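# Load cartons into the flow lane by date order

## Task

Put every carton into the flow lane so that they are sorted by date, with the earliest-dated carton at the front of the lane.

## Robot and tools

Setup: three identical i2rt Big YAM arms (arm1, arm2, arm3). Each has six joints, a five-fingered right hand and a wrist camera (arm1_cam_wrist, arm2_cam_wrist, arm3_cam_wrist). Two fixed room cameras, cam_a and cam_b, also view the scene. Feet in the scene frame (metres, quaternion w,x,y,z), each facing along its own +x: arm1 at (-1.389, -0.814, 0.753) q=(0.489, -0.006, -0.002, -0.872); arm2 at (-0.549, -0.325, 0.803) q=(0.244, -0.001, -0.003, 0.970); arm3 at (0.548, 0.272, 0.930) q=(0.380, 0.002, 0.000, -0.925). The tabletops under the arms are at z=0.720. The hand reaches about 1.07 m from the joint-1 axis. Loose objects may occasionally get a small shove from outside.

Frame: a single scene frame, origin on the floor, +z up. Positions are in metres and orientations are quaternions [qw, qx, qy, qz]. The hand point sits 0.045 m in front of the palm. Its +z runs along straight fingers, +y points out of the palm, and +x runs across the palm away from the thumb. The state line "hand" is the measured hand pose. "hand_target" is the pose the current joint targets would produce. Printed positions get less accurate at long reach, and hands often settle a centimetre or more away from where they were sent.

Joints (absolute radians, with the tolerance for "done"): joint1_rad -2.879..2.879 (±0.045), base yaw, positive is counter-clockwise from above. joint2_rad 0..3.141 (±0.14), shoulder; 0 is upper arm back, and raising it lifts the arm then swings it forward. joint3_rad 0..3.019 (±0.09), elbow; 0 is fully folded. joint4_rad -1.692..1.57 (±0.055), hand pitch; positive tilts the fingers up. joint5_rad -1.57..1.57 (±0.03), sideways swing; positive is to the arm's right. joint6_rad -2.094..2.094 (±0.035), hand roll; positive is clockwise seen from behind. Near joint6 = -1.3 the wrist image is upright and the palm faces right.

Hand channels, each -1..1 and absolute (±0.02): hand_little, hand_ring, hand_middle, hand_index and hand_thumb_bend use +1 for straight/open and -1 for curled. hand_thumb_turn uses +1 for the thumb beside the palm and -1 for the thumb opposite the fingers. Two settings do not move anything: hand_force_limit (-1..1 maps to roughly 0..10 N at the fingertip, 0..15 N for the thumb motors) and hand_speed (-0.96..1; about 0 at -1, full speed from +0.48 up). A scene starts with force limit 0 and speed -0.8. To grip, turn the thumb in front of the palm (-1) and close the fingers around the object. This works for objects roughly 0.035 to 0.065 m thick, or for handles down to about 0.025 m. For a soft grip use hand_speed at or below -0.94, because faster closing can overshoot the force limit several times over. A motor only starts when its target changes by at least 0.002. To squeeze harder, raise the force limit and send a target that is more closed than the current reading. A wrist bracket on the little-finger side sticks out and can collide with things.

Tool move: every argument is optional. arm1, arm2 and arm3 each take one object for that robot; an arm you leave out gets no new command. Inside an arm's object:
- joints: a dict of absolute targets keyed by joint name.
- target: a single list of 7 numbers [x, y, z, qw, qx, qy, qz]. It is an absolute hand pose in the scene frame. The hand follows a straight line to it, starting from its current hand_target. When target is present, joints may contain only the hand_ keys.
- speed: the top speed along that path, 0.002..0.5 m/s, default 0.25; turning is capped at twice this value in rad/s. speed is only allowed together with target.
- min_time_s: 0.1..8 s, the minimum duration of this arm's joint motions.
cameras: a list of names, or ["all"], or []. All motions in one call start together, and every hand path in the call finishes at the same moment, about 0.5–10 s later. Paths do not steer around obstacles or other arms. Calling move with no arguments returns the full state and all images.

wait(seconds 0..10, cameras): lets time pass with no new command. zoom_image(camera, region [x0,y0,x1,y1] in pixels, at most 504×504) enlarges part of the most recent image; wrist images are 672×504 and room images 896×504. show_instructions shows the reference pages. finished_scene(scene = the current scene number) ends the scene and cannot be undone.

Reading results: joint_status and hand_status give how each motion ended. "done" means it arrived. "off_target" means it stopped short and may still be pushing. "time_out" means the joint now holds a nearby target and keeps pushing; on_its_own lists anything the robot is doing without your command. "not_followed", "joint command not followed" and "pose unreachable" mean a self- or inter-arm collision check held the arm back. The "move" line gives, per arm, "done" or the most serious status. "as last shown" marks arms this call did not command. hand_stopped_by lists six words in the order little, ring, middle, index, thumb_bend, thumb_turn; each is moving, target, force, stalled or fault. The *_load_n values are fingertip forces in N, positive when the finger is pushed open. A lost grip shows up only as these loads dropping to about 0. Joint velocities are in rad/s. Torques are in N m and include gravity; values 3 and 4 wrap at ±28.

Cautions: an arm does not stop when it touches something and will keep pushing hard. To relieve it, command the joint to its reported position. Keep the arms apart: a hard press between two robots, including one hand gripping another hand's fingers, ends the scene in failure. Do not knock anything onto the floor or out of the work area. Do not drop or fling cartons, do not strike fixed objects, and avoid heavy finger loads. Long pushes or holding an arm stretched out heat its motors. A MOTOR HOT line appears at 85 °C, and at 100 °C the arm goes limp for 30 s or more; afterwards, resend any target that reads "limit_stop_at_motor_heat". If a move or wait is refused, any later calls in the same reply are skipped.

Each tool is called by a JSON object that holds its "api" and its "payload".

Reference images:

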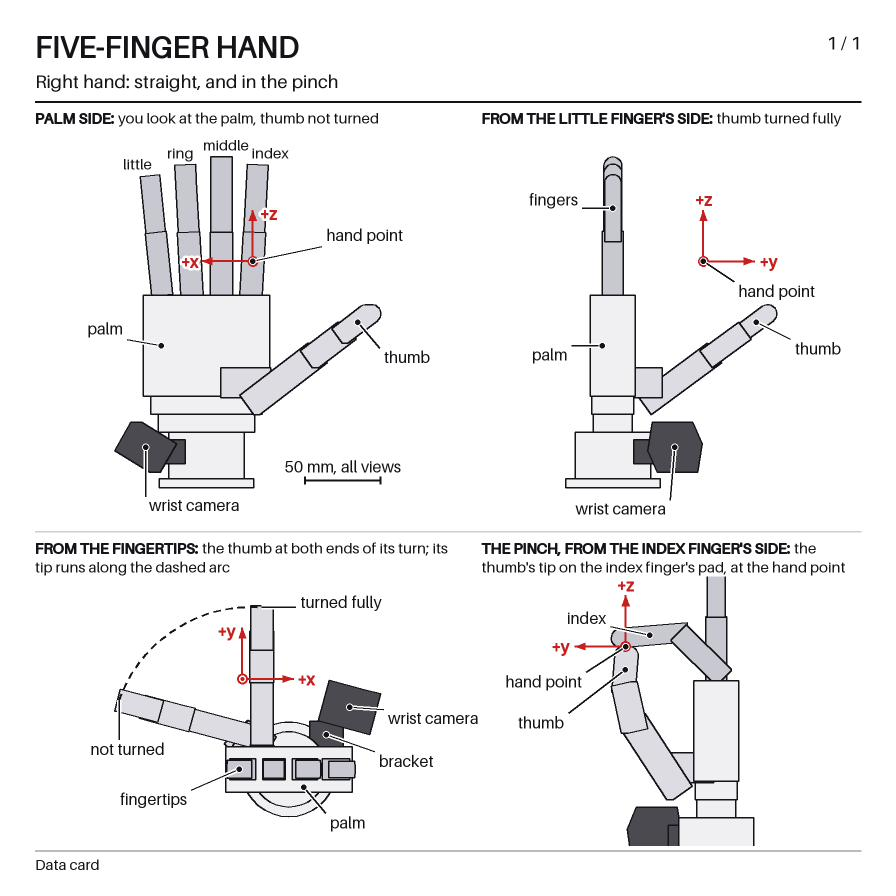

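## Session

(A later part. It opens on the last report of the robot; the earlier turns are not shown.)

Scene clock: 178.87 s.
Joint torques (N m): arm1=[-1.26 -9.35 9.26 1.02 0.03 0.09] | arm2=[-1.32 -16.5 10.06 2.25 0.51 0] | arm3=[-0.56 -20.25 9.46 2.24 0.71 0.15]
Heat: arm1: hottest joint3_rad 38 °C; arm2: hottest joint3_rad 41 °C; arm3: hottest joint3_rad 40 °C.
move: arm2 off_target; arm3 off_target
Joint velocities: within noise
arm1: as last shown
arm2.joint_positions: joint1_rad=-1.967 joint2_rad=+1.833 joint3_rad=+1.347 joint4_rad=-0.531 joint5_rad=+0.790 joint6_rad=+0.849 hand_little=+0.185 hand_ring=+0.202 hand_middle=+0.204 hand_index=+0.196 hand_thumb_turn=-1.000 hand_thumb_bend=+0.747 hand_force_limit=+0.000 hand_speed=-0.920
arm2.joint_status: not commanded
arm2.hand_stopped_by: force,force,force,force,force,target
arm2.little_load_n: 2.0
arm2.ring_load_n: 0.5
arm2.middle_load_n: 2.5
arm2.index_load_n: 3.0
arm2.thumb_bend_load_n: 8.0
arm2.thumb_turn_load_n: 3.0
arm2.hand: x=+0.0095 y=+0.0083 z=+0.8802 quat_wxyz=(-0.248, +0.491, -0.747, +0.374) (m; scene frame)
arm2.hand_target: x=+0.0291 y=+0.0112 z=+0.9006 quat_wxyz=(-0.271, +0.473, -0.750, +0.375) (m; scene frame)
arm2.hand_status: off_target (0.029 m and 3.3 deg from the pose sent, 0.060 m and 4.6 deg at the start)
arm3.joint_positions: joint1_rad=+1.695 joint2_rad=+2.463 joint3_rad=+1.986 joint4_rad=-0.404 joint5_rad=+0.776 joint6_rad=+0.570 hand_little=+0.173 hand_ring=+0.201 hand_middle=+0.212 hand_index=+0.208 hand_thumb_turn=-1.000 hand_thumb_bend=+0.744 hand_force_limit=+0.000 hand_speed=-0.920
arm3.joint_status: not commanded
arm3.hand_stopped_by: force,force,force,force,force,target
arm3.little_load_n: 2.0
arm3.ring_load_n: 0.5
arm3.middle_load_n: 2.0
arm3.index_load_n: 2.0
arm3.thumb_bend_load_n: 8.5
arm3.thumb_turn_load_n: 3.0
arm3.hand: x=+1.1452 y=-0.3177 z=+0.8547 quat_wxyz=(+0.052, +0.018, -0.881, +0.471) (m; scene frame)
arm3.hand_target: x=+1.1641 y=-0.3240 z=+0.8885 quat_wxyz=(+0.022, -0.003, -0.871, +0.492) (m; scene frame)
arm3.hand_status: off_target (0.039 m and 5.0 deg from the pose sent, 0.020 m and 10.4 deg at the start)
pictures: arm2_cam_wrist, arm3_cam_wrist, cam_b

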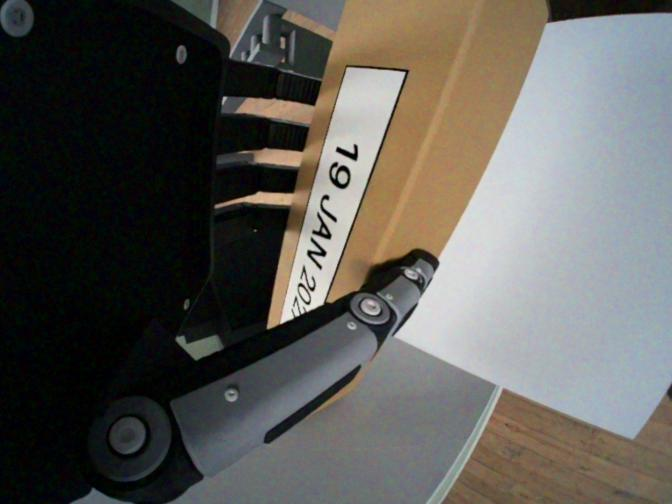

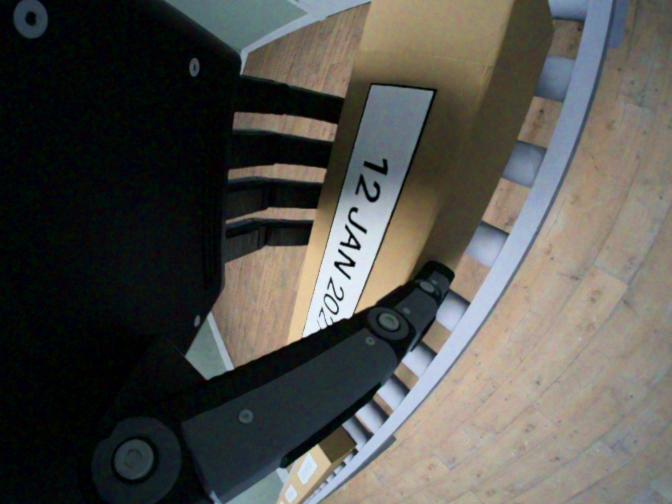

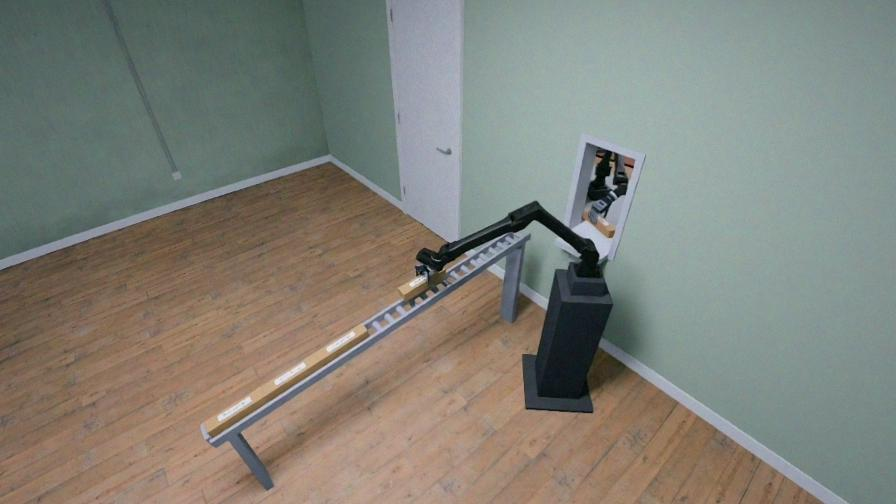

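{"api": "move", "payload": {"arm2": {"target": [0.028, 0.010, 0.835, -0.2708, 0.4731, -0.7505, 0.3746], "speed": 0.08}, "arm3": {"target": [1.165, -0.321, 0.840, 0.0217, -0.0028, -0.870, 0.492], "speed": 0.06}}}

{"api": "move", "payload": {"arm2": {"target": [0.027, 0.010, 0.803, -0.2708, 0.4731, -0.7505, 0.3746], "speed": 0.06}, "arm3": {"target": [1.165, -0.321, 0.820, 0.0217, -0.0028, -0.870, 0.492], "speed": 0.05}, "cameras": ["arm2_cam_wrist", "arm3_cam_wrist"]}}

Scene clock: 180.70 s.
Joint torques (N m): arm1=[-1.32 -9.35 9.25 1.03 0.03 0.09] | arm2=[-1.08 -17.03 8.03 2.3 0.52 0] | arm3=[-0.67 -20.54 9.17 2.24 0.83 0.14]
Heat: arm1: hottest joint3_rad 38 °C; arm2: hottest joint3_rad 41 °C; arm3: hottest joint3_rad 40 °C.
move: arm2 off_target; arm3 off_target
Joint velocities: within noise
arm1: as last shown
arm1.thumb_turn_load_n: 0.5
arm2.joint_positions: joint1_rad=-1.969 joint2_rad=+1.913 joint3_rad=+1.291 joint4_rad=-0.376 joint5_rad=+0.789 joint6_rad=+0.846 hand_little=+0.185 hand_ring=+0.202 hand_middle=+0.204 hand_index=+0.196 hand_thumb_turn=-1.000 hand_thumb_bend=+0.747 hand_force_limit=+0.000 hand_speed=-0.920
arm2.joint_status: not commanded
arm2.hand_stopped_by: force,force,force,force,force,target
arm2.little_load_n: 2.0
arm2.ring_load_n: 0.5
arm2.middle_load_n: 2.5
arm2.index_load_n: 3.0
arm2.thumb_bend_load_n: 8.0
arm2.thumb_turn_load_n: 2.5
arm2.hand: x=+0.0132 y=+0.0104 z=+0.8234 quat_wxyz=(-0.255, +0.487, -0.747, +0.373) (m; scene frame)
arm2.hand_target: x=+0.0275 y=+0.0098 z=+0.8353 quat_wxyz=(-0.271, +0.473, -0.750, +0.375) (m; scene frame)
arm2.hand_status: off_target (0.019 m and 2.4 deg from the pose sent, 0.049 m and 3.3 deg at the start)
arm3.joint_positions: joint1_rad=+1.699 joint2_rad=+2.526 joint3_rad=+1.968 joint4_rad=-0.328 joint5_rad=+0.776 joint6_rad=+0.575 hand_little=+0.173 hand_ring=+0.201 hand_middle=+0.212 hand_index=+0.208 hand_thumb_turn=-1.000 hand_thumb_bend=+0.744 hand_force_limit=+0.000 hand_speed=-0.920
arm3.joint_status: not commanded
arm3.hand_stopped_by: force,force,force,force,force,target
arm3.little_load_n: 2.5
arm3.ring_load_n: 0.5
arm3.middle_load_n: 1.5
arm3.index_load_n: 2.0
arm3.thumb_bend_load_n: 8.5
arm3.thumb_turn_load_n: 3.0
arm3.hand: x=+1.1440 y=-0.3120 z=+0.8056 quat_wxyz=(+0.051, +0.019, -0.881, +0.470) (m; scene frame)
arm3.hand_target: x=+1.1639 y=-0.3201 z=+0.8407 quat_wxyz=(+0.022, -0.003, -0.871, +0.492) (m; scene frame)
arm3.hand_status: off_target (0.041 m and 5.1 deg from the pose sent, 0.025 m and 5.0 deg at the start)
pictures: none

Scene clock: 181.90 s.
Joint torques (N m): arm1=[-1.2 -9.35 9.26 1.02 0.03 0.09] | arm2=[-0.97 -17.2 7.61 2.36 0.53 0.03] | arm3=[-0.56 -20.01 9.39 2.15 0.74 0.12]
Heat: arm1: hottest joint3_rad 38 °C; arm2: hottest joint3_rad 41 °C; arm3: hottest joint3_rad 40 °C.
move: arm2 off_target; arm3 off_target
Joint velocities: within noise
arm1.joint_positions: joint1_rad=+0.310 joint2_rad=+1.010 joint3_rad=+0.911 joint4_rad=-0.392 joint5_rad=-0.202 joint6_rad=-0.213 hand_little=+0.700 hand_ring=+0.700 hand_middle=+0.700 hand_index=+0.700 hand_thumb_turn=-1.000 hand_thumb_bend=+1.000 hand_force_limit=+0.000 hand_speed=-0.800
arm1.joint_status: not commanded
arm1.hand_stopped_by: target,target,target,target,target,target
arm1.little_load_n: 0.0
arm1.ring_load_n: 0.0
arm1.middle_load_n: 0.0
arm1.index_load_n: 0.0
arm1.thumb_bend_load_n: 0.0
arm1.thumb_turn_load_n: 0.0
arm1.hand: x=-1.4411 y=-1.2686 z=+1.0265 quat_wxyz=(+0.033, +0.043, -0.852, +0.521) (m; scene frame)
arm1.hand_target: x=-1.4439 y=-1.2633 z=+1.0231 quat_wxyz=(+0.032, +0.032, -0.854, +0.518) (m; scene frame)
arm1.hand_status: not commanded
arm2.joint_positions: joint1_rad=-1.969 joint2_rad=+1.961 joint3_rad=+1.267 joint4_rad=-0.305 joint5_rad=+0.789 joint6_rad=+0.844 hand_little=+0.185 hand_ring=+0.202 hand_middle=+0.204 hand_index=+0.196 hand_thumb_turn=-1.000 hand_thumb_bend=+0.747 hand_force_limit=+0.000 hand_speed=-0.920
arm2.joint_status: not commanded
arm2.hand_stopped_by: force,force,force,force,force,target
arm2.little_load_n: 1.5
arm2.ring_load_n: 0.5
arm2.middle_load_n: 2.5
arm2.index_load_n: 3.0
arm2.thumb_bend_load_n: 8.0
arm2.thumb_turn_load_n: 2.5
arm2.hand: x=+0.0123 y=+0.0094 z=+0.7918 quat_wxyz=(-0.254, +0.488, -0.747, +0.374) (m; scene frame)
arm2.hand_target: x=+0.0267 y=+0.0096 z=+0.8034 quat_wxyz=(-0.271, +0.473, -0.750, +0.375) (m; scene frame)
arm2.hand_status: off_target (0.019 m and 2.6 deg from the pose sent, 0.025 m and 2.4 deg at the start)
arm3.joint_positions: joint1_rad=+1.700 joint2_rad=+2.552 joint3_rad=+1.968 joint4_rad=-0.298 joint5_rad=+0.778 joint6_rad=+0.577 hand_little=+0.173 hand_ring=+0.201 hand_middle=+0.212 hand_index=+0.208 hand_thumb_turn=-1.000 hand_thumb_bend=+0.744 hand_force_limit=+0.000 hand_speed=-0.920
arm3.joint_status: not commanded
arm3.hand_stopped_by: force,force,force,force,force,target
arm3.little_load_n: 2.5
arm3.ring_load_n: 0.5
arm3.middle_load_n: 2.0
arm3.index_load_n: 2.5
arm3.thumb_bend_load_n: 8.0
arm3.thumb_turn_load_n: 2.5
arm3.hand: x=+1.1438 y=-0.3119 z=+0.7892 quat_wxyz=(+0.050, +0.017, -0.880, +0.472) (m; scene frame)
arm3.hand_target: x=+1.1640 y=-0.3200 z=+0.8207 quat_wxyz=(+0.022, -0.003, -0.870, +0.492) (m; scene frame)
arm3.hand_status: off_target (0.039 m and 4.8 deg from the pose sent, 0.027 m and 5.1 deg at the start)
pictures: arm2_cam_wrist, arm3_cam_wrist

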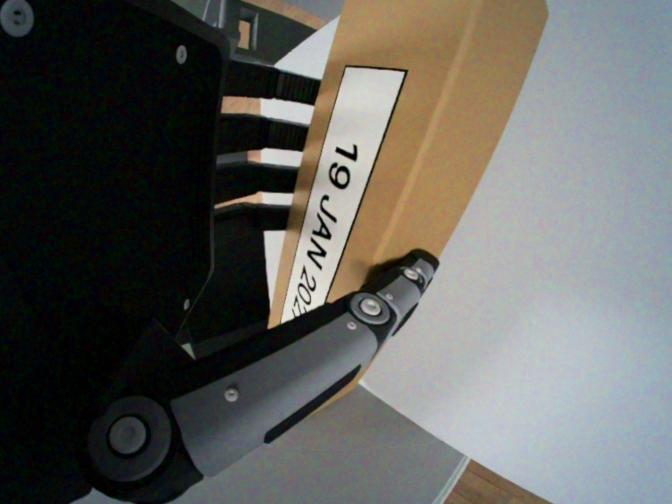

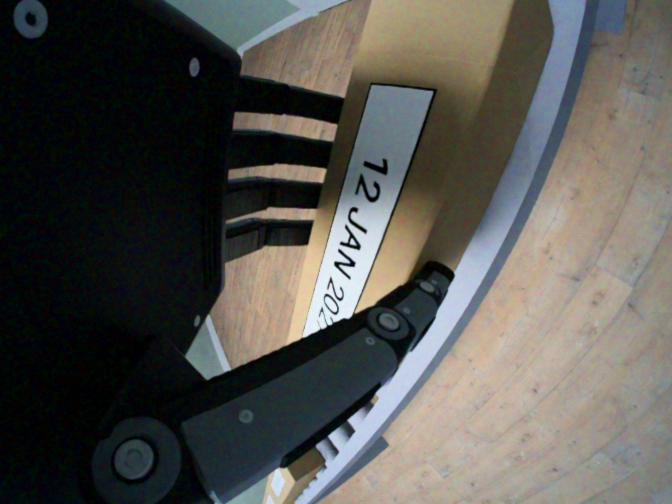

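{"api": "move", "payload": {"arm2": {"target": [0.027, 0.010, 0.790, -0.2708, 0.4731, -0.7505, 0.3746], "speed": 0.03}, "arm3": {"target": [1.165, -0.320, 0.808, 0.0217, -0.0028, -0.870, 0.492], "speed": 0.05}}}

{"api": "move", "payload": {"arm2": {"target": [0.027, 0.010, 0.779, -0.2708, 0.4731, -0.7505, 0.3746], "speed": 0.03}, "arm3": {"target": [1.165, -0.320, 0.798, 0.0217, -0.0028, -0.870, 0.492], "speed": 0.03}, "cameras": ["arm2_cam_wrist", "arm3_cam_wrist"]}}

Scene clock: 183.10 s.
Joint torques (N m): arm1=[-1.26 -9.35 9.25 1.05 0.03 0.09] | arm2=[-1.08 -16.15 7.2 2.36 0.53 0.06] | arm3=[-0.62 -19.02 9.57 2.19 0.75 0.14]
Heat: arm1: hottest joint3_rad 38 °C; arm2: hottest joint3_rad 41 °C; arm3: hottest joint3_rad 40 °C.
move: arm2 off_target; arm3 off_target
Joint velocities: within noise
arm1: as last shown
arm1.thumb_bend_load_n: 0.5
arm2.joint_positions: joint1_rad=-1.969 joint2_rad=+1.969 joint3_rad=+1.265 joint4_rad=-0.276 joint5_rad=+0.789 joint6_rad=+0.842 hand_little=+0.185 hand_ring=+0.202 hand_middle=+0.204 hand_index=+0.196 hand_thumb_turn=-1.000 hand_thumb_bend=+0.747 hand_force_limit=+0.000 hand_speed=-0.920
arm2.joint_status: not commanded
arm2.hand_stopped_by: force,force,force,force,force,target
arm2.little_load_n: 1.0
arm2.ring_load_n: 0.0
arm2.middle_load_n: 2.5
arm2.index_load_n: 3.0
arm2.thumb_bend_load_n: 8.0
arm2.thumb_turn_load_n: 2.5
arm2.hand: x=+0.0156 y=+0.0121 z=+0.7896 quat_wxyz=(-0.262, +0.485, -0.746, +0.373) (m; scene frame)
arm2.hand_target: x=+0.0268 y=+0.0097 z=+0.7902 quat_wxyz=(-0.271, +0.473, -0.750, +0.375) (m; scene frame)
arm2.hand_status: off_target (0.012 m and 1.7 deg from the pose sent, 0.015 m and 2.6 deg at the start)
arm3.joint_positions: joint1_rad=+1.700 joint2_rad=+2.556 joint3_rad=+1.968 joint4_rad=-0.283 joint5_rad=+0.778 joint6_rad=+0.577 hand_little=+0.173 hand_ring=+0.201 hand_middle=+0.212 hand_index=+0.208 hand_thumb_turn=-1.000 hand_thumb_bend=+0.744 hand_force_limit=+0.000 hand_speed=-0.920
arm3.joint_status: not commanded
arm3.hand_stopped_by: force,force,force,force,force,target
arm3.little_load_n: 2.5
arm3.ring_load_n: 1.0
arm3.middle_load_n: 1.5
arm3.index_load_n: 2.5
arm3.thumb_bend_load_n: 7.5
arm3.thumb_turn_load_n: 2.0
arm3.hand: x=+1.1454 y=-0.3132 z=+0.7876 quat_wxyz=(+0.046, +0.015, -0.879, +0.475) (m; scene frame)
arm3.hand_target: x=+1.1643 y=-0.3191 z=+0.8087 quat_wxyz=(+0.021, -0.003, -0.870, +0.492) (m; scene frame)
arm3.hand_status: off_target (0.029 m and 4.1 deg from the pose sent, 0.030 m and 4.8 deg at the start)
pictures: none

Scene clock: 184.07 s.
Joint torques (N m): arm1=[-1.26 -9.35 9.24 1.02 0.02 0.09] | arm2=[-1.08 -14.97 7.12 2.54 0.41 0.09] | arm3=[-0.38 -18.26 9.98 1.99 0.62 0.13]
Heat: arm1: hottest joint3_rad 38 °C; arm2: hottest joint3_rad 41 °C; arm3: hottest joint3_rad 40 °C.
move: arm2 off_target; arm3 off_target
Joint velocities: within noise
arm1: as last shown
arm1.thumb_bend_load_n: 0.0
arm2.joint_positions: joint1_rad=-1.969 joint2_rad=+1.975 joint3_rad=+1.259 joint4_rad=-0.254 joint5_rad=+0.792 joint6_rad=+0.837 hand_little=+0.185 hand_ring=+0.202 hand_middle=+0.204 hand_index=+0.196 hand_thumb_turn=-1.000 hand_thumb_bend=+0.747 hand_force_limit=+0.000 hand_speed=-0.920
arm2.joint_status: not commanded
arm2.hand_stopped_by: force,force,force,force,force,target
arm2.little_load_n: 1.5
arm2.ring_load_n: 0.5
arm2.middle_load_n: 2.5
arm2.index_load_n: 2.5
arm2.thumb_bend_load_n: 8.0
arm2.thumb_turn_load_n: 0.5
arm2.hand: x=+0.0169 y=+0.0122 z=+0.7870 quat_wxyz=(-0.266, +0.483, -0.745, +0.375) (m; scene frame)
arm2.hand_target: x=+0.0266 y=+0.0096 z=+0.7792 quat_wxyz=(-0.271, +0.473, -0.750, +0.375) (m; scene frame)
arm2.hand_status: off_target (0.013 m and 1.5 deg from the pose sent, 0.016 m and 1.8 deg at the start)
arm3.joint_positions: joint1_rad=+1.700 joint2_rad=+2.564 joint3_rad=+1.968 joint4_rad=-0.264 joint5_rad=+0.781 joint6_rad=+0.577 hand_little=+0.173 hand_ring=+0.201 hand_middle=+0.212 hand_index=+0.208 hand_thumb_turn=-1.000 hand_thumb_bend=+0.744 hand_force_limit=+0.000 hand_speed=-0.920
arm3.joint_status: not commanded
arm3.hand_stopped_by: force,force,force,force,force,target
arm3.little_load_n: 4.0
arm3.ring_load_n: 0.5
arm3.middle_load_n: 0.5
arm3.index_load_n: 3.5
arm3.thumb_bend_load_n: 7.5
arm3.thumb_turn_load_n: 1.0
arm3.hand: x=+1.1465 y=-0.3147 z=+0.7845 quat_wxyz=(+0.044, +0.012, -0.877, +0.478) (m; scene frame)
arm3.hand_target: x=+1.1644 y=-0.3192 z=+0.7987 quat_wxyz=(+0.021, -0.003, -0.870, +0.492) (m; scene frame)
arm3.hand_status: off_target (0.024 m and 3.5 deg from the pose sent, 0.023 m and 4.1 deg at the start)
pictures: arm2_cam_wrist, arm3_cam_wrist

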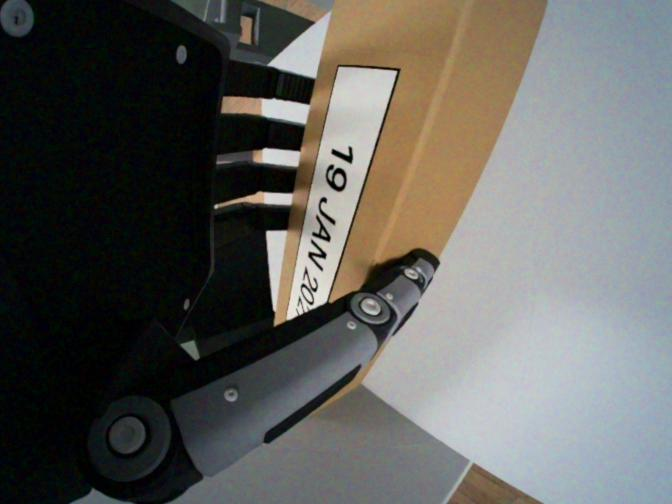

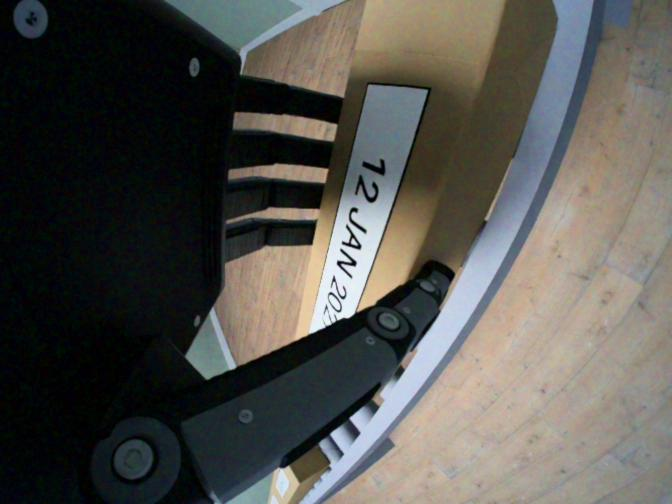

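{"api": "zoom_image", "payload": {"camera": "arm3_cam_wrist", "region": [336, 150, 672, 402]}}

{"api": "move", "payload": {"cameras": ["cam_b"]}}

{"api": "zoom_image", "payload": {"camera": "cam_b", "region": [340, 210, 540, 360]}}

Scaled by 1.500 from the camera's 672x504 image, which has a finer 960x720 frame.

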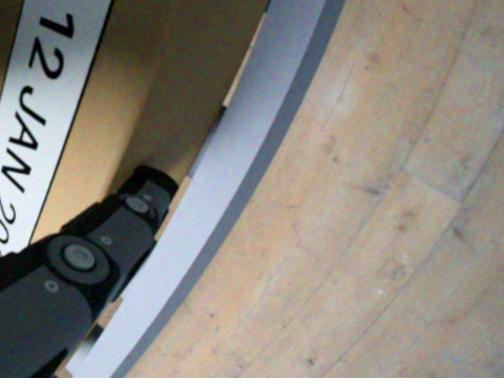

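Scene clock: 184.30 s.
Joint torques (N m): arm1=[-1.26 -9.35 9.25 1.03 0.03 0.09] | arm2=[-1.08 -15.09 7.1 2.47 0.4 0.11] | arm3=[-0.38 -18.37 9.98 2.02 0.62 0.14]
Heat: arm1: hottest joint3_rad 38 °C; arm2: hottest joint3_rad 41 °C; arm3: hottest joint3_rad 40 °C.
Joint velocities: within noise
arm1.joint_positions: joint1_rad=+0.310 joint2_rad=+1.010 joint3_rad=+0.911 joint4_rad=-0.392 joint5_rad=-0.202 joint6_rad=-0.213 hand_little=+0.700 hand_ring=+0.700 hand_middle=+0.700 hand_index=+0.700 hand_thumb_turn=-1.000 hand_thumb_bend=+1.000 hand_force_limit=+0.000 hand_speed=-0.800
arm1.joint_status: not commanded
arm1.hand_stopped_by: target,target,target,target,target,target
arm1.little_load_n: 0.0
arm1.ring_load_n: 0.0
arm1.middle_load_n: 0.0
arm1.index_load_n: 0.0
arm1.thumb_bend_load_n: 0.0
arm1.thumb_turn_load_n: 0.0
arm1.hand: x=-1.4411 y=-1.2686 z=+1.0265 quat_wxyz=(+0.033, +0.043, -0.852, +0.521) (m; scene frame)
arm1.hand_target: x=-1.4439 y=-1.2633 z=+1.0231 quat_wxyz=(+0.032, +0.032, -0.854, +0.518) (m; scene frame)
arm1.hand_status: not commanded
arm2.joint_positions: joint1_rad=-1.969 joint2_rad=+1.975 joint3_rad=+1.259 joint4_rad=-0.254 joint5_rad=+0.792 joint6_rad=+0.837 hand_little=+0.185 hand_ring=+0.202 hand_middle=+0.204 hand_index=+0.196 hand_thumb_turn=-1.000 hand_thumb_bend=+0.747 hand_force_limit=+0.000 hand_speed=-0.920
arm2.joint_status: not commanded
arm2.hand_stopped_by: force,force,force,force,force,target
arm2.little_load_n: 1.0
arm2.ring_load_n: 0.5
arm2.middle_load_n: 2.0
arm2.index_load_n: 3.0
arm2.thumb_bend_load_n: 8.0
arm2.thumb_turn_load_n: 0.5
arm2.hand: x=+0.0169 y=+0.0122 z=+0.7870 quat_wxyz=(-0.266, +0.483, -0.745, +0.375) (m; scene frame)
arm2.hand_target: x=+0.0266 y=+0.0096 z=+0.7792 quat_wxyz=(-0.271, +0.473, -0.750, +0.375) (m; scene frame)
arm2.hand_status: off_target (0.013 m and 1.5 deg from the pose sent, 0.016 m and 1.8 deg at the start)
arm3.joint_positions: joint1_rad=+1.700 joint2_rad=+2.564 joint3_rad=+1.968 joint4_rad=-0.264 joint5_rad=+0.781 joint6_rad=+0.577 hand_little=+0.173 hand_ring=+0.201 hand_middle=+0.212 hand_index=+0.208 hand_thumb_turn=-1.000 hand_thumb_bend=+0.744 hand_force_limit=+0.000 hand_speed=-0.920
arm3.joint_status: not commanded
arm3.hand_stopped_by: force,force,force,force,force,target
arm3.little_load_n: 4.0
arm3.ring_load_n: 0.5
arm3.middle_load_n: 0.5
arm3.index_load_n: 3.5
arm3.thumb_bend_load_n: 7.5
arm3.thumb_turn_load_n: 1.0
arm3.hand: x=+1.1465 y=-0.3147 z=+0.7845 quat_wxyz=(+0.044, +0.012, -0.877, +0.478) (m; scene frame)
arm3.hand_target: x=+1.1644 y=-0.3192 z=+0.7987 quat_wxyz=(+0.021, -0.003, -0.870, +0.492) (m; scene frame)
arm3.hand_status: off_target (0.024 m and 3.5 deg from the pose sent, 0.023 m and 4.1 deg at the start)
pictures: cam_b

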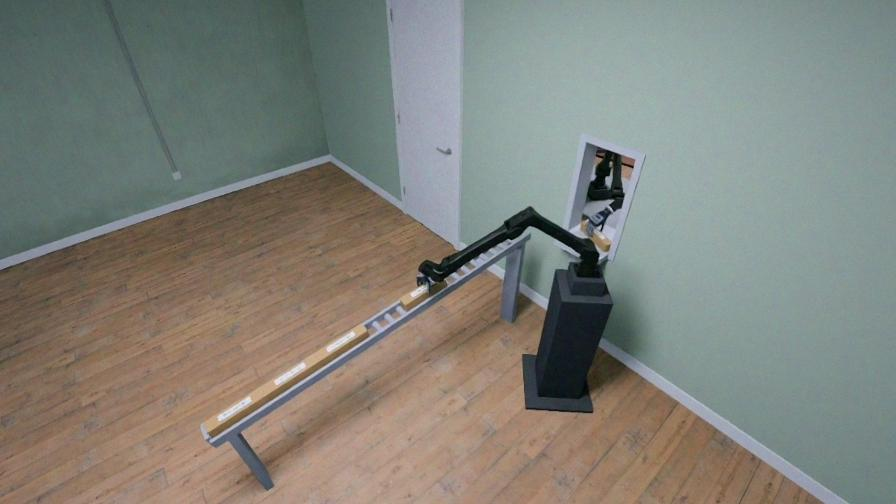

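Scaled by 2.520 from the camera's 896x504 image, which has a finer 1280x720 frame.

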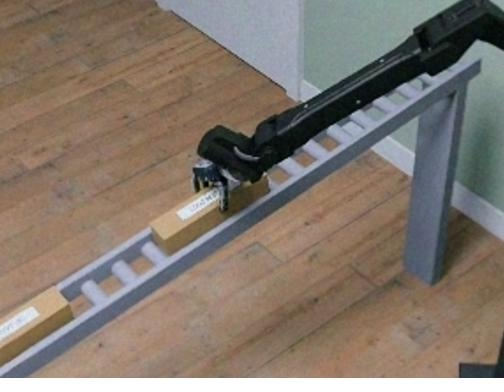

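{"api": "move", "payload": {"cameras": ["arm3_cam_wrist"]}}

{"api": "zoom_image", "payload": {"camera": "arm3_cam_wrist", "region": [430, 130, 530, 300]}}

Scene clock: 185.83 s.
Joint torques (N m): arm1=[-1.32 -9.35 9.24 1.02 0.03 0.09] | arm2=[-1.03 -14.97 7.1 2.5 0.4 0.11] | arm3=[-0.56 -18.32 9.96 2 0.62 0.14]
Heat: arm1: hottest joint3_rad 38 °C; arm2: hottest joint3_rad 41 °C; arm3: hottest joint3_rad 40 °C.
Joint velocities: within noise
arm1.joint_positions: joint1_rad=+0.310 joint2_rad=+1.010 joint3_rad=+0.911 joint4_rad=-0.392 joint5_rad=-0.202 joint6_rad=-0.213 hand_little=+0.700 hand_ring=+0.700 hand_middle=+0.700 hand_index=+0.700 hand_thumb_turn=-1.000 hand_thumb_bend=+1.000 hand_force_limit=+0.000 hand_speed=-0.800
arm1.joint_status: not commanded
arm1.hand_stopped_by: target,target,target,target,target,target
arm1.little_load_n: 0.0
arm1.ring_load_n: 0.0
arm1.middle_load_n: 0.0
arm1.index_load_n: 0.0
arm1.thumb_bend_load_n: 0.0
arm1.thumb_turn_load_n: 0.0
arm1.hand: x=-1.4411 y=-1.2686 z=+1.0265 quat_wxyz=(+0.033, +0.043, -0.852, +0.521) (m; scene frame)
arm1.hand_target: x=-1.4439 y=-1.2633 z=+1.0231 quat_wxyz=(+0.032, +0.032, -0.854, +0.518) (m; scene frame)
arm1.hand_status: not commanded
arm2.joint_positions: joint1_rad=-1.969 joint2_rad=+1.975 joint3_rad=+1.259 joint4_rad=-0.254 joint5_rad=+0.792 joint6_rad=+0.837 hand_little=+0.185 hand_ring=+0.202 hand_middle=+0.204 hand_index=+0.196 hand_thumb_turn=-1.000 hand_thumb_bend=+0.747 hand_force_limit=+0.000 hand_speed=-0.920
arm2.joint_status: not commanded
arm2.hand_stopped_by: force,force,force,force,force,target
arm2.little_load_n: 1.0
arm2.ring_load_n: 0.0
arm2.middle_load_n: 2.5
arm2.index_load_n: 2.5
arm2.thumb_bend_load_n: 8.0
arm2.thumb_turn_load_n: 0.5
arm2.hand: x=+0.0169 y=+0.0122 z=+0.7870 quat_wxyz=(-0.266, +0.483, -0.745, +0.375) (m; scene frame)
arm2.hand_target: x=+0.0266 y=+0.0096 z=+0.7792 quat_wxyz=(-0.271, +0.473, -0.750, +0.375) (m; scene frame)
arm2.hand_status: off_target (0.013 m and 1.5 deg from the pose sent, 0.016 m and 1.8 deg at the start)
arm3.joint_positions: joint1_rad=+1.700 joint2_rad=+2.564 joint3_rad=+1.968 joint4_rad=-0.264 joint5_rad=+0.781 joint6_rad=+0.577 hand_little=+0.173 hand_ring=+0.201 hand_middle=+0.212 hand_index=+0.208 hand_thumb_turn=-1.000 hand_thumb_bend=+0.744 hand_force_limit=+0.000 hand_speed=-0.920
arm3.joint_status: not commanded
arm3.hand_stopped_by: force,force,force,force,force,target
arm3.little_load_n: 4.0
arm3.ring_load_n: 0.5
arm3.middle_load_n: 0.5
arm3.index_load_n: 3.0
arm3.thumb_bend_load_n: 8.0
arm3.thumb_turn_load_n: 1.0
arm3.hand: x=+1.1465 y=-0.3147 z=+0.7845 quat_wxyz=(+0.044, +0.012, -0.877, +0.478) (m; scene frame)
arm3.hand_target: x=+1.1644 y=-0.3192 z=+0.7987 quat_wxyz=(+0.021, -0.003, -0.870, +0.492) (m; scene frame)
arm3.hand_status: off_target (0.024 m and 3.5 deg from the pose sent, 0.023 m and 4.1 deg at the start)
pictures: arm3_cam_wrist

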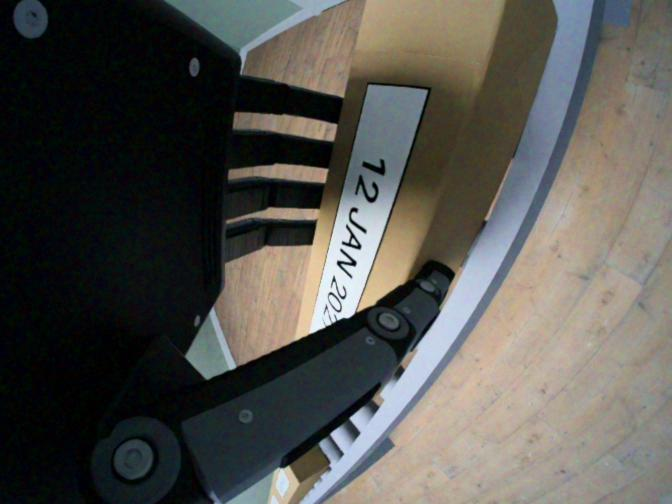

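Scaled by 2.965 from the camera's 672x504 image, which has a finer 960x720 frame.

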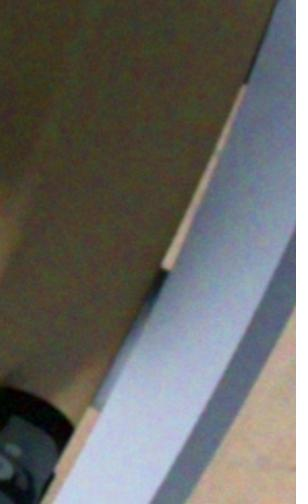

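{"api": "move", "payload": {"arm3": {"target": [1.165, -0.320, 0.832, 0.0217, -0.0028, -0.870, 0.492], "speed": 0.05}, "arm2": {"joints": {"hand_thumb_bend": 1, "hand_little": 0.7, "hand_ring": 0.7, "hand_middle": 0.7, "hand_index": 0.7, "hand_speed": -0.8}}}}

{"api": "move", "payload": {"arm3": {"target": [1.165, -0.320, 0.832, 0.0110, 0.0162, -0.8698, 0.4924], "speed": 0.05}, "arm2": {"target": [0.025, 0.012, 0.93, -0.2708, 0.4731, -0.7505, 0.3746], "speed": 0.12}, "cameras": ["arm3_cam_wrist", "arm2_cam_wrist"]}}

Scene clock: 187.57 s.
Joint torques (N m): arm1=[-1.26 -9.35 9.25 1.03 0.02 0.09] | arm2=[-1.2 -15.15 7.13 1.94 0.41 0.11] | arm3=[-0.56 -21.89 9.18 0.69 0.62 0.13]
Heat: arm1: hottest joint3_rad 38 °C; arm2: hottest joint3_rad 41 °C; arm3: hottest joint3_rad 40 °C.
move: arm2 done; arm3 off_target
Joint velocities: within noise
arm1: as last shown
arm2.joint_positions: joint1_rad=-1.969 joint2_rad=+1.976 joint3_rad=+1.259 joint4_rad=-0.239 joint5_rad=+0.792 joint6_rad=+0.837 hand_little=+0.700 hand_ring=+0.700 hand_middle=+0.700 hand_index=+0.700 hand_thumb_turn=-1.000 hand_thumb_bend=+1.000 hand_force_limit=+0.000 hand_speed=-0.800
arm2.joint_status: all done
arm2.hand_stopped_by: target,target,target,target,target,target
arm2.little_load_n: 0.0
arm2.ring_load_n: -0.5
arm2.middle_load_n: 0.0
arm2.index_load_n: 0.0
arm2.thumb_bend_load_n: 0.0
arm2.thumb_turn_load_n: 0.0
arm2.hand: x=+0.0193 y=+0.0142 z=+0.7882 quat_wxyz=(-0.272, +0.480, -0.745, +0.374) (m; scene frame)
arm2.hand_target: x=+0.0266 y=+0.0096 z=+0.7792 quat_wxyz=(-0.271, +0.473, -0.750, +0.375) (m; scene frame)
arm2.hand_status: not commanded
arm3.joint_positions: joint1_rad=+1.700 joint2_rad=+2.561 joint3_rad=+1.968 joint4_rad=-0.271 joint5_rad=+0.781 joint6_rad=+0.577 hand_little=+0.173 hand_ring=+0.201 hand_middle=+0.212 hand_index=+0.208 hand_thumb_turn=-1.000 hand_thumb_bend=+0.744 hand_force_limit=+0.000 hand_speed=-0.920
arm3.joint_status: not commanded
arm3.hand_stopped_by: force,force,force,force,force,target
arm3.little_load_n: 4.0
arm3.ring_load_n: 0.5
arm3.middle_load_n: 1.0
arm3.index_load_n: 3.5
arm3.thumb_bend_load_n: 8.0
arm3.thumb_turn_load_n: 1.5
arm3.hand: x=+1.1459 y=-0.3142 z=+0.7855 quat_wxyz=(+0.045, +0.013, -0.878, +0.477) (m; scene frame)
arm3.hand_target: x=+1.1645 y=-0.3197 z=+0.8316 quat_wxyz=(+0.021, -0.003, -0.870, +0.492) (m; scene frame)
arm3.hand_status: off_target (0.051 m and 3.7 deg from the pose sent, 0.051 m and 3.5 deg at the start)
pictures: none

Scene clock: 189.63 s.
Joint torques (N m): arm1=[-1.32 -9.35 9.25 1.02 0.03 0.09] | arm2=[-0.67 -17.26 10.71 1.07 0.53 0.12] | arm3=[-0.62 -22.07 7.97 1.85 0.38 -0.13]
Heat: arm1: hottest joint3_rad 38 °C; arm2: hottest joint3_rad 41 °C; arm3: hottest joint3_rad 40 °C.
move: arm2 off_target; arm3 off_target
Joint velocities: within noise
arm1: as last shown
arm2.joint_positions: joint1_rad=-1.969 joint2_rad=+1.805 joint3_rad=+1.370 joint4_rad=-0.572 joint5_rad=+0.792 joint6_rad=+0.839 hand_little=+0.700 hand_ring=+0.700 hand_middle=+0.700 hand_index=+0.700 hand_thumb_turn=-1.000 hand_thumb_bend=+1.000 hand_force_limit=+0.000 hand_speed=-0.800
arm2.joint_status: not commanded
arm2.hand_stopped_by: target,target,target,target,target,target
arm2.little_load_n: 0.0
arm2.ring_load_n: 0.0
arm2.middle_load_n: 0.0
arm2.index_load_n: 0.0
arm2.thumb_bend_load_n: 0.0
arm2.thumb_turn_load_n: 0.0
arm2.hand: x=+0.0107 y=+0.0070 z=+0.9031 quat_wxyz=(-0.250, +0.491, -0.745, +0.376) (m; scene frame)
arm2.hand_target: x=+0.0242 y=+0.0113 z=+0.9303 quat_wxyz=(-0.271, +0.473, -0.750, +0.375) (m; scene frame)
arm2.hand_status: off_target (0.031 m and 3.2 deg from the pose sent, 0.142 m and 1.0 deg at the start)
arm3.joint_positions: joint1_rad=+1.697 joint2_rad=+2.552 joint3_rad=+1.952 joint4_rad=-0.251 joint5_rad=+0.753 joint6_rad=+0.554 hand_little=+0.173 hand_ring=+0.201 hand_middle=+0.212 hand_index=+0.208 hand_thumb_turn=-1.000 hand_thumb_bend=+0.744 hand_force_limit=+0.000 hand_speed=-0.920
arm3.joint_status: not commanded
arm3.hand_stopped_by: force,force,force,force,force,target
arm3.little_load_n: 4.5
arm3.ring_load_n: 0.5
arm3.middle_load_n: 1.0
arm3.index_load_n: 3.5
arm3.thumb_bend_load_n: 8.0
arm3.thumb_turn_load_n: 1.0
arm3.hand: x=+1.1469 y=-0.3124 z=+0.7858 quat_wxyz=(+0.037, +0.024, -0.880, +0.473) (m; scene frame)
arm3.hand_target: x=+1.1643 y=-0.3197 z=+0.8315 quat_wxyz=(+0.011, +0.016, -0.870, +0.492) (m; scene frame)
arm3.hand_status: off_target (0.050 m and 4.0 deg from the pose sent, 0.051 m and 4.4 deg at the start)
pictures: arm2_cam_wrist, arm3_cam_wrist

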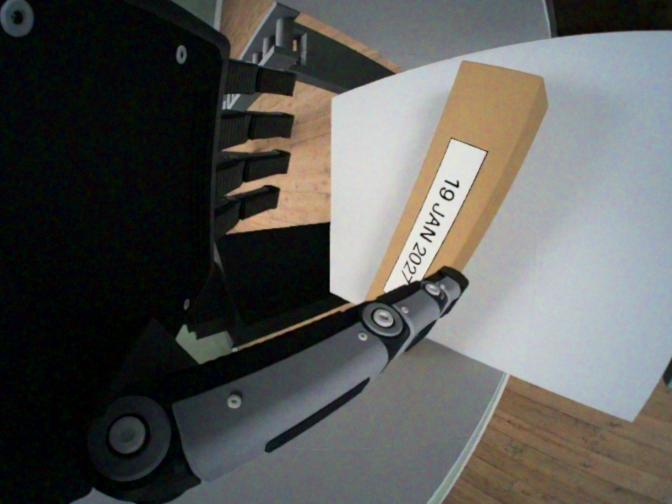

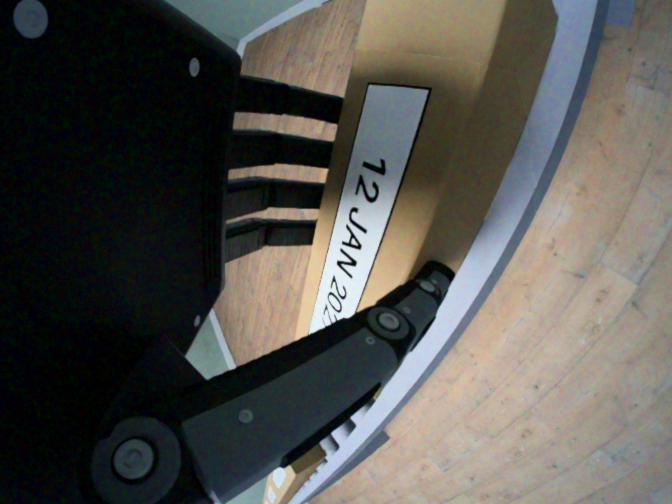

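{"api": "zoom_image", "payload": {"camera": "arm3_cam_wrist", "region": [430, 0, 610, 300]}}

{"api": "move", "payload": {"arm2": {"target": [-0.18, 0.01, 0.97, -0.2515, 0.4832, -0.7440, 0.3872], "speed": 0.15}, "arm3": {"target": [1.165, -0.325, 0.80, 0.0110, 0.0162, -0.8698, 0.4924], "speed": 0.05}, "cameras": ["arm3_cam_wrist"]}}

{"api": "zoom_image", "payload": {"camera": "arm3_cam_wrist", "region": [430, 0, 610, 300]}}

Scaled by 1.680 from the camera's 672x504 image, which has a finer 960x720 frame.

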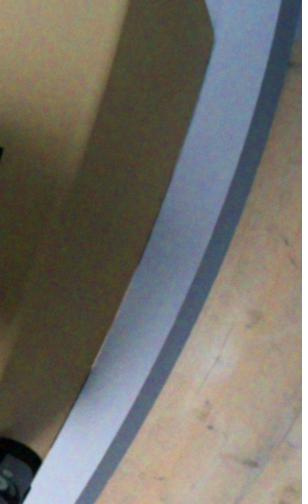

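Scene clock: 192.37 s.
Joint torques (N m): arm1=[-1.32 -9.35 9.25 1.03 0.03 0.09] | arm2=[1.2 -11.99 8.03 0.53 0.68 0.09] | arm3=[-1.26 -19.31 9.88 2.04 0.51 -0.06]
Heat: arm1: hottest joint3_rad 38 °C; arm2: hottest joint3_rad 40 °C; arm3: hottest joint3_rad 40 °C.
move: arm2 off_target; arm3 off_target
Joint velocities: within noise
arm1: as last shown
arm2.joint_positions: joint1_rad=-1.687 joint2_rad=+1.487 joint3_rad=+1.155 joint4_rad=-1.011 joint5_rad=+0.934 joint6_rad=+1.256 hand_little=+0.700 hand_ring=+0.700 hand_middle=+0.700 hand_index=+0.700 hand_thumb_turn=-1.000 hand_thumb_bend=+1.000 hand_force_limit=+0.000 hand_speed=-0.800
arm2.joint_status: not commanded
arm2.hand_stopped_by: target,target,target,target,target,target
arm2.little_load_n: 0.0
arm2.ring_load_n: 0.0
arm2.middle_load_n: 0.0
arm2.index_load_n: 0.0
arm2.thumb_bend_load_n: 0.0
arm2.thumb_turn_load_n: 0.0
arm2.hand: x=-0.1767 y=+0.0040 z=+0.9611 quat_wxyz=(-0.241, +0.486, -0.744, +0.391) (m; scene frame)
arm2.hand_target: x=-0.1800 y=+0.0098 z=+0.9698 quat_wxyz=(-0.251, +0.483, -0.744, +0.387) (m; scene frame)
arm2.hand_status: off_target (0.011 m and 1.3 deg from the pose sent, 0.202 m and 1.6 deg at the start)
arm3.joint_positions: joint1_rad=+1.697 joint2_rad=+2.570 joint3_rad=+1.951 joint4_rad=-0.219 joint5_rad=+0.746 joint6_rad=+0.541 hand_little=+0.173 hand_ring=+0.201 hand_middle=+0.212 hand_index=+0.208 hand_thumb_turn=-1.000 hand_thumb_bend=+0.744 hand_force_limit=+0.000 hand_speed=-0.920
arm3.joint_status: not commanded
arm3.hand_stopped_by: force,force,force,force,force,target
arm3.little_load_n: 4.5
arm3.ring_load_n: 0.5
arm3.middle_load_n: 0.0
arm3.index_load_n: 2.5
arm3.thumb_bend_load_n: 8.5
arm3.thumb_turn_load_n: 0.5
arm3.hand: x=+1.1484 y=-0.3124 z=+0.7743 quat_wxyz=(+0.033, +0.029, -0.879, +0.475) (m; scene frame)
arm3.hand_target: x=+1.1640 y=-0.3242 z=+0.8007 quat_wxyz=(+0.011, +0.016, -0.870, +0.492) (m; scene frame)
arm3.hand_status: off_target (0.033 m and 3.6 deg from the pose sent, 0.026 m and 3.9 deg at the start)
pictures: arm3_cam_wrist

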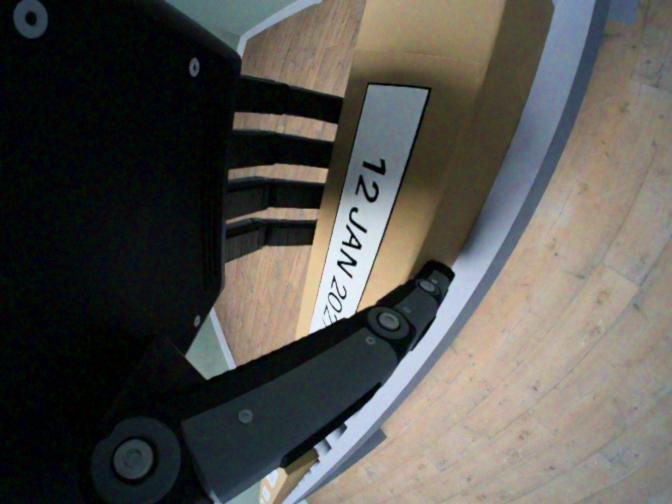

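Scaled by 1.680 from the camera's 672x504 image, which has a finer 960x720 frame.

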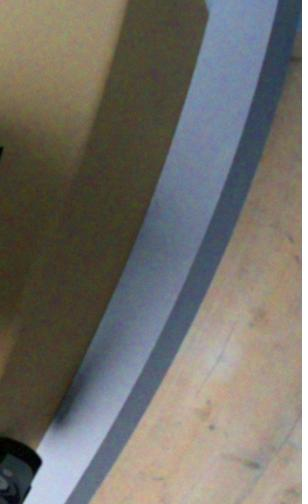

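{"api": "move", "payload": {"arm2": {"joints": {"joint1_rad": -1.34, "joint2_rad": 1.42, "joint3_rad": 1.07, "joint4_rad": -0.40, "joint5_rad": 0.618, "joint6_rad": 0.521}, "min_time_s": 2}, "arm3": {"target": [1.165, -0.325, 0.785, 0.0110, 0.0162, -0.8698, 0.4924], "speed": 0.05}, "cameras": ["arm3_cam_wrist"]}}

Scene clock: 195.30 s.
Joint torques (N m): arm1=[-1.32 -9.29 9.25 1.03 0.03 0.09] | arm2=[1.03 -12.57 8.01 2.24 0.19 -0.09] | arm3=[-1.26 -18.49 10.54 1.98 0.62 -0.05]
Heat: arm1: hottest joint3_rad 38 °C; arm2: hottest joint3_rad 40 °C; arm3: hottest joint3_rad 40 °C.
move: arm2 done; arm3 off_target
Joint velocities: within noise
arm1: as last shown
arm2.joint_positions: joint1_rad=-1.352 joint2_rad=+1.438 joint3_rad=+1.069 joint4_rad=-0.414 joint5_rad=+0.621 joint6_rad=+0.533 hand_little=+0.700 hand_ring=+0.700 hand_middle=+0.700 hand_index=+0.700 hand_thumb_turn=-1.000 hand_thumb_bend=+1.000 hand_force_limit=+0.000 hand_speed=-0.800
arm2.joint_status: all done
arm2.hand_stopped_by: target,target,target,target,target,target
arm2.little_load_n: 0.0
arm2.ring_load_n: 0.0
arm2.middle_load_n: 0.0
arm2.index_load_n: 0.0
arm2.thumb_bend_load_n: -0.5
arm2.thumb_turn_load_n: 0.0
arm2.hand: x=-0.3338 y=+0.1925 z=+0.9711 quat_wxyz=(-0.402, +0.761, -0.453, +0.233) (m; scene frame)
arm2.hand_target: x=-0.3401 y=+0.1972 z=+0.9835 quat_wxyz=(-0.416, +0.759, -0.446, +0.228) (m; scene frame)
arm2.hand_status: not commanded
arm3.joint_positions: joint1_rad=+1.697 joint2_rad=+2.582 joint3_rad=+1.951 joint4_rad=-0.198 joint5_rad=+0.743 joint6_rad=+0.541 hand_little=+0.173 hand_ring=+0.201 hand_middle=+0.212 hand_index=+0.208 hand_thumb_turn=-1.000 hand_thumb_bend=+0.744 hand_force_limit=+0.000 hand_speed=-0.920
arm3.joint_status: not commanded
arm3.hand_stopped_by: force,force,force,force,force,target
arm3.little_load_n: 3.5
arm3.ring_load_n: 0.0
arm3.middle_load_n: 1.0
arm3.index_load_n: 3.0
arm3.thumb_bend_load_n: 7.5
arm3.thumb_turn_load_n: 1.5
arm3.hand: x=+1.1497 y=-0.3127 z=+0.7675 quat_wxyz=(+0.028, +0.028, -0.878, +0.477) (m; scene frame)
arm3.hand_target: x=+1.1641 y=-0.3242 z=+0.7857 quat_wxyz=(+0.011, +0.016, -0.870, +0.493) (m; scene frame)
arm3.hand_status: off_target (0.026 m and 3.1 deg from the pose sent, 0.024 m and 3.6 deg at the start)
pictures: arm3_cam_wrist

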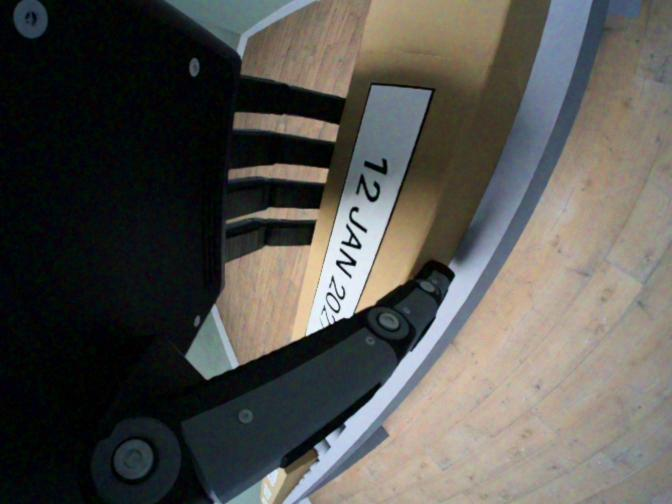

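{"api": "move", "payload": {"arm2": {"joints": {"joint1_rad": -1.044, "joint2_rad": 1.38, "joint3_rad": 1.0, "joint4_rad": -0.30, "joint5_rad": 0, "joint6_rad": 0}, "min_time_s": 2}, "arm3": {"target": [1.285, -0.326, 0.780, 0.0110, 0.0162, -0.8698, 0.4924], "speed": 0.05}, "cameras": ["arm3_cam_wrist"]}}

Scene clock: 198.87 s.
Joint torques (N m): arm1=[-1.26 -9.47 9.26 1.03 0.02 0.09] | arm2=[1.03 -11.99 8.1 2.43 -0.11 -0.08] | arm3=[-1.73 -20.07 14.23 1.17 0.59 0.06]
Heat: arm1: hottest joint3_rad 38 °C; arm2: hottest joint3_rad 40 °C; arm3: hottest joint3_rad 40 °C.
move: arm2 done; arm3 off_target
Joint velocities: within noise
arm1: as last shown
arm2.joint_positions: joint1_rad=-1.057 joint2_rad=+1.399 joint3_rad=+0.999 joint4_rad=-0.316 joint5_rad=+0.003 joint6_rad=+0.011 hand_little=+0.700 hand_ring=+0.700 hand_middle=+0.700 hand_index=+0.700 hand_thumb_turn=-1.000 hand_thumb_bend=+1.000 hand_force_limit=+0.000 hand_speed=-0.800
arm2.joint_status: all done
arm2.hand_stopped_by: target,target,target,target,target,target
arm2.little_load_n: 0.0
arm2.ring_load_n: 0.0
arm2.middle_load_n: 0.0
arm2.index_load_n: 0.0
arm2.thumb_bend_load_n: 0.0
arm2.thumb_turn_load_n: 0.0
arm2.hand: x=-0.5912 y=+0.2127 z=+0.9514 quat_wxyz=(-0.418, +0.909, +0.004, -0.003) (m; scene frame)
arm2.hand_target: x=-0.5983 y=+0.2149 z=+0.9640 quat_wxyz=(-0.433, +0.901, +0.016, -0.005) (m; scene frame)
arm2.hand_status: not commanded
arm3.joint_positions: joint1_rad=+1.787 joint2_rad=+3.040 joint3_rad=+2.871 joint4_rad=-0.655 joint5_rad=+0.788 joint6_rad=+0.587 hand_little=+0.173 hand_ring=+0.201 hand_middle=+0.212 hand_index=+0.208 hand_thumb_turn=-1.000 hand_thumb_bend=+0.744 hand_force_limit=+0.000 hand_speed=-0.920
arm3.joint_status: not commanded
arm3.hand_stopped_by: force,force,force,force,force,target
arm3.little_load_n: 1.0
arm3.ring_load_n: 0.0
arm3.middle_load_n: 0.5
arm3.index_load_n: 4.5
arm3.thumb_bend_load_n: 7.0
arm3.thumb_turn_load_n: 3.0
arm3.hand: x=+1.2766 y=-0.3143 z=+0.7620 quat_wxyz=(+0.010, +0.037, -0.870, +0.491) (m; scene frame)
arm3.hand_target: x=+1.2829 y=-0.3244 z=+0.7807 quat_wxyz=(-0.006, +0.020, -0.865, +0.502) (m; scene frame)
arm3.hand_status: off_target (0.023 m and 2.4 deg from the pose sent, 0.137 m and 3.1 deg at the start; a joint's target at an end of its range on 19 of 101 steps)
pictures: arm3_cam_wrist

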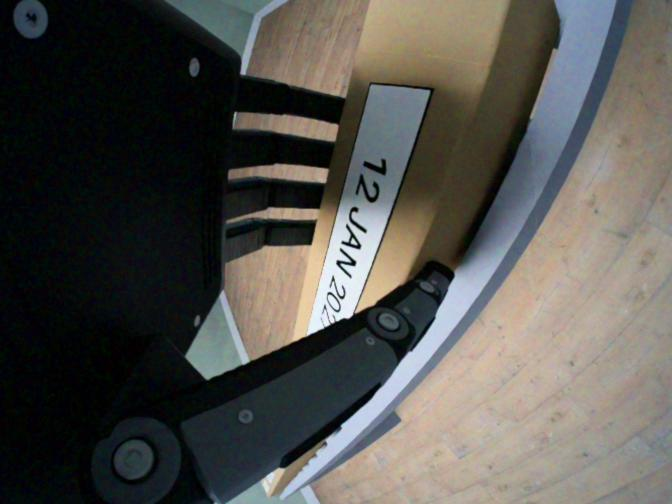

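{"api": "move", "payload": {"arm2": {"joints": {"joint1_rad": 0.2, "joint2_rad": 1.36, "joint3_rad": 0.86, "joint4_rad": -0.3, "joint5_rad": 0, "joint6_rad": 0}, "min_time_s": 4}, "arm3": {"target": [1.266, -0.324, 0.780, 0.0190, 0.0020, -0.870, 0.492], "speed": 0.04}, "cameras": ["arm3_cam_wrist", "cam_b"]}}

Scene clock: 203.70 s.
Joint torques (N m): arm1=[-1.38 -9.41 9.25 1.02 0.03 0.09] | arm2=[0.97 -10.93 7.5 2.26 -0.05 -0.07] | arm3=[-2.02 -22.24 9.98 0.64 0.78 0.11]
Heat: arm1: hottest joint3_rad 38 °C; arm2: hottest joint3_rad 40 °C; arm3: hottest joint3_rad 40 °C.
move: arm2 done; arm3 off_target
Joint velocities: within noise
arm1: as last shown
arm2.joint_positions: joint1_rad=+0.187 joint2_rad=+1.378 joint3_rad=+0.859 joint4_rad=-0.315 joint5_rad=+0.002 joint6_rad=+0.011 hand_little=+0.700 hand_ring=+0.700 hand_middle=+0.700 hand_index=+0.700 hand_thumb_turn=-1.000 hand_thumb_bend=+1.000 hand_force_limit=+0.000 hand_speed=-0.800
arm2.joint_status: all done
arm2.hand_stopped_by: target,target,target,target,target,target
arm2.little_load_n: 0.0
arm2.ring_load_n: 0.0
arm2.middle_load_n: 0.0
arm2.index_load_n: 0.0
arm2.thumb_bend_load_n: 0.0
arm2.thumb_turn_load_n: 0.0
arm2.hand: x=-1.0202 y=-0.2088 z=+0.8886 quat_wxyz=(-0.291, +0.755, +0.548, -0.211) (m; scene frame)
arm2.hand_target: x=-1.0256 y=-0.2134 z=+0.8992 quat_wxyz=(-0.303, +0.743, +0.554, -0.221) (m; scene frame)
arm2.hand_status: not commanded
arm3.joint_positions: joint1_rad=+1.785 joint2_rad=+3.037 joint3_rad=+2.871 joint4_rad=-0.699 joint5_rad=+0.817 joint6_rad=+0.638 hand_little=+0.173 hand_ring=+0.201 hand_middle=+0.212 hand_index=+0.208 hand_thumb_turn=-1.000 hand_thumb_bend=+0.744 hand_force_limit=+0.000 hand_speed=-0.920
arm3.joint_status: not commanded
arm3.hand_stopped_by: force,force,force,force,force,target
arm3.little_load_n: 4.0
arm3.ring_load_n: 0.5
arm3.middle_load_n: 0.5
arm3.index_load_n: 3.5
arm3.thumb_bend_load_n: 7.0
arm3.thumb_turn_load_n: 0.0
arm3.hand: x=+1.2673 y=-0.3147 z=+0.7609 quat_wxyz=(+0.023, +0.017, -0.872, +0.489) (m; scene frame)
arm3.hand_target: x=+1.2659 y=-0.3241 z=+0.7799 quat_wxyz=(+0.018, +0.002, -0.870, +0.493) (m; scene frame)
arm3.hand_status: off_target (0.021 m and 1.8 deg from the pose sent, 0.023 m and 4.1 deg at the start)
pictures: arm3_cam_wrist, cam_b

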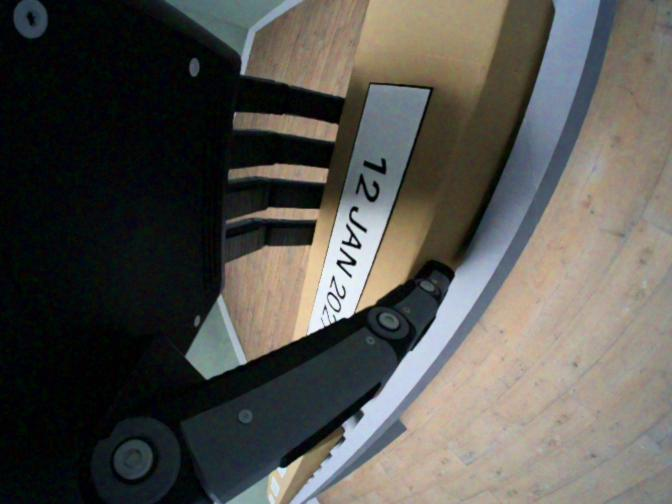

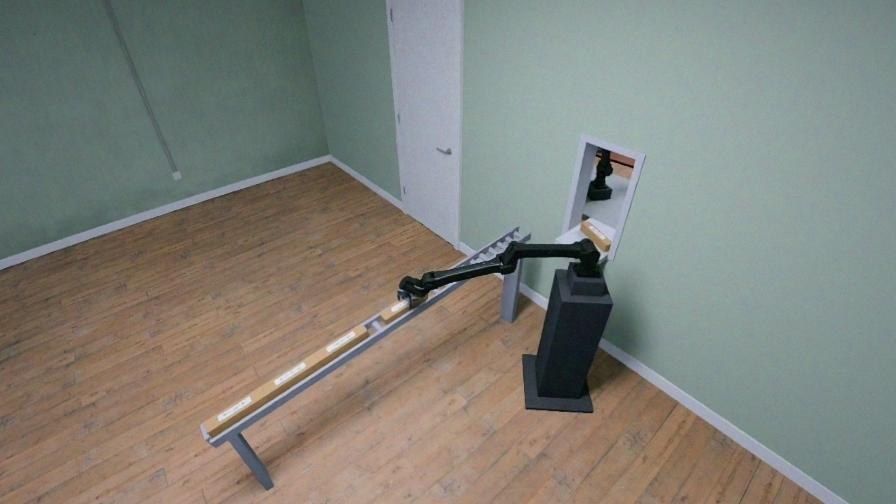

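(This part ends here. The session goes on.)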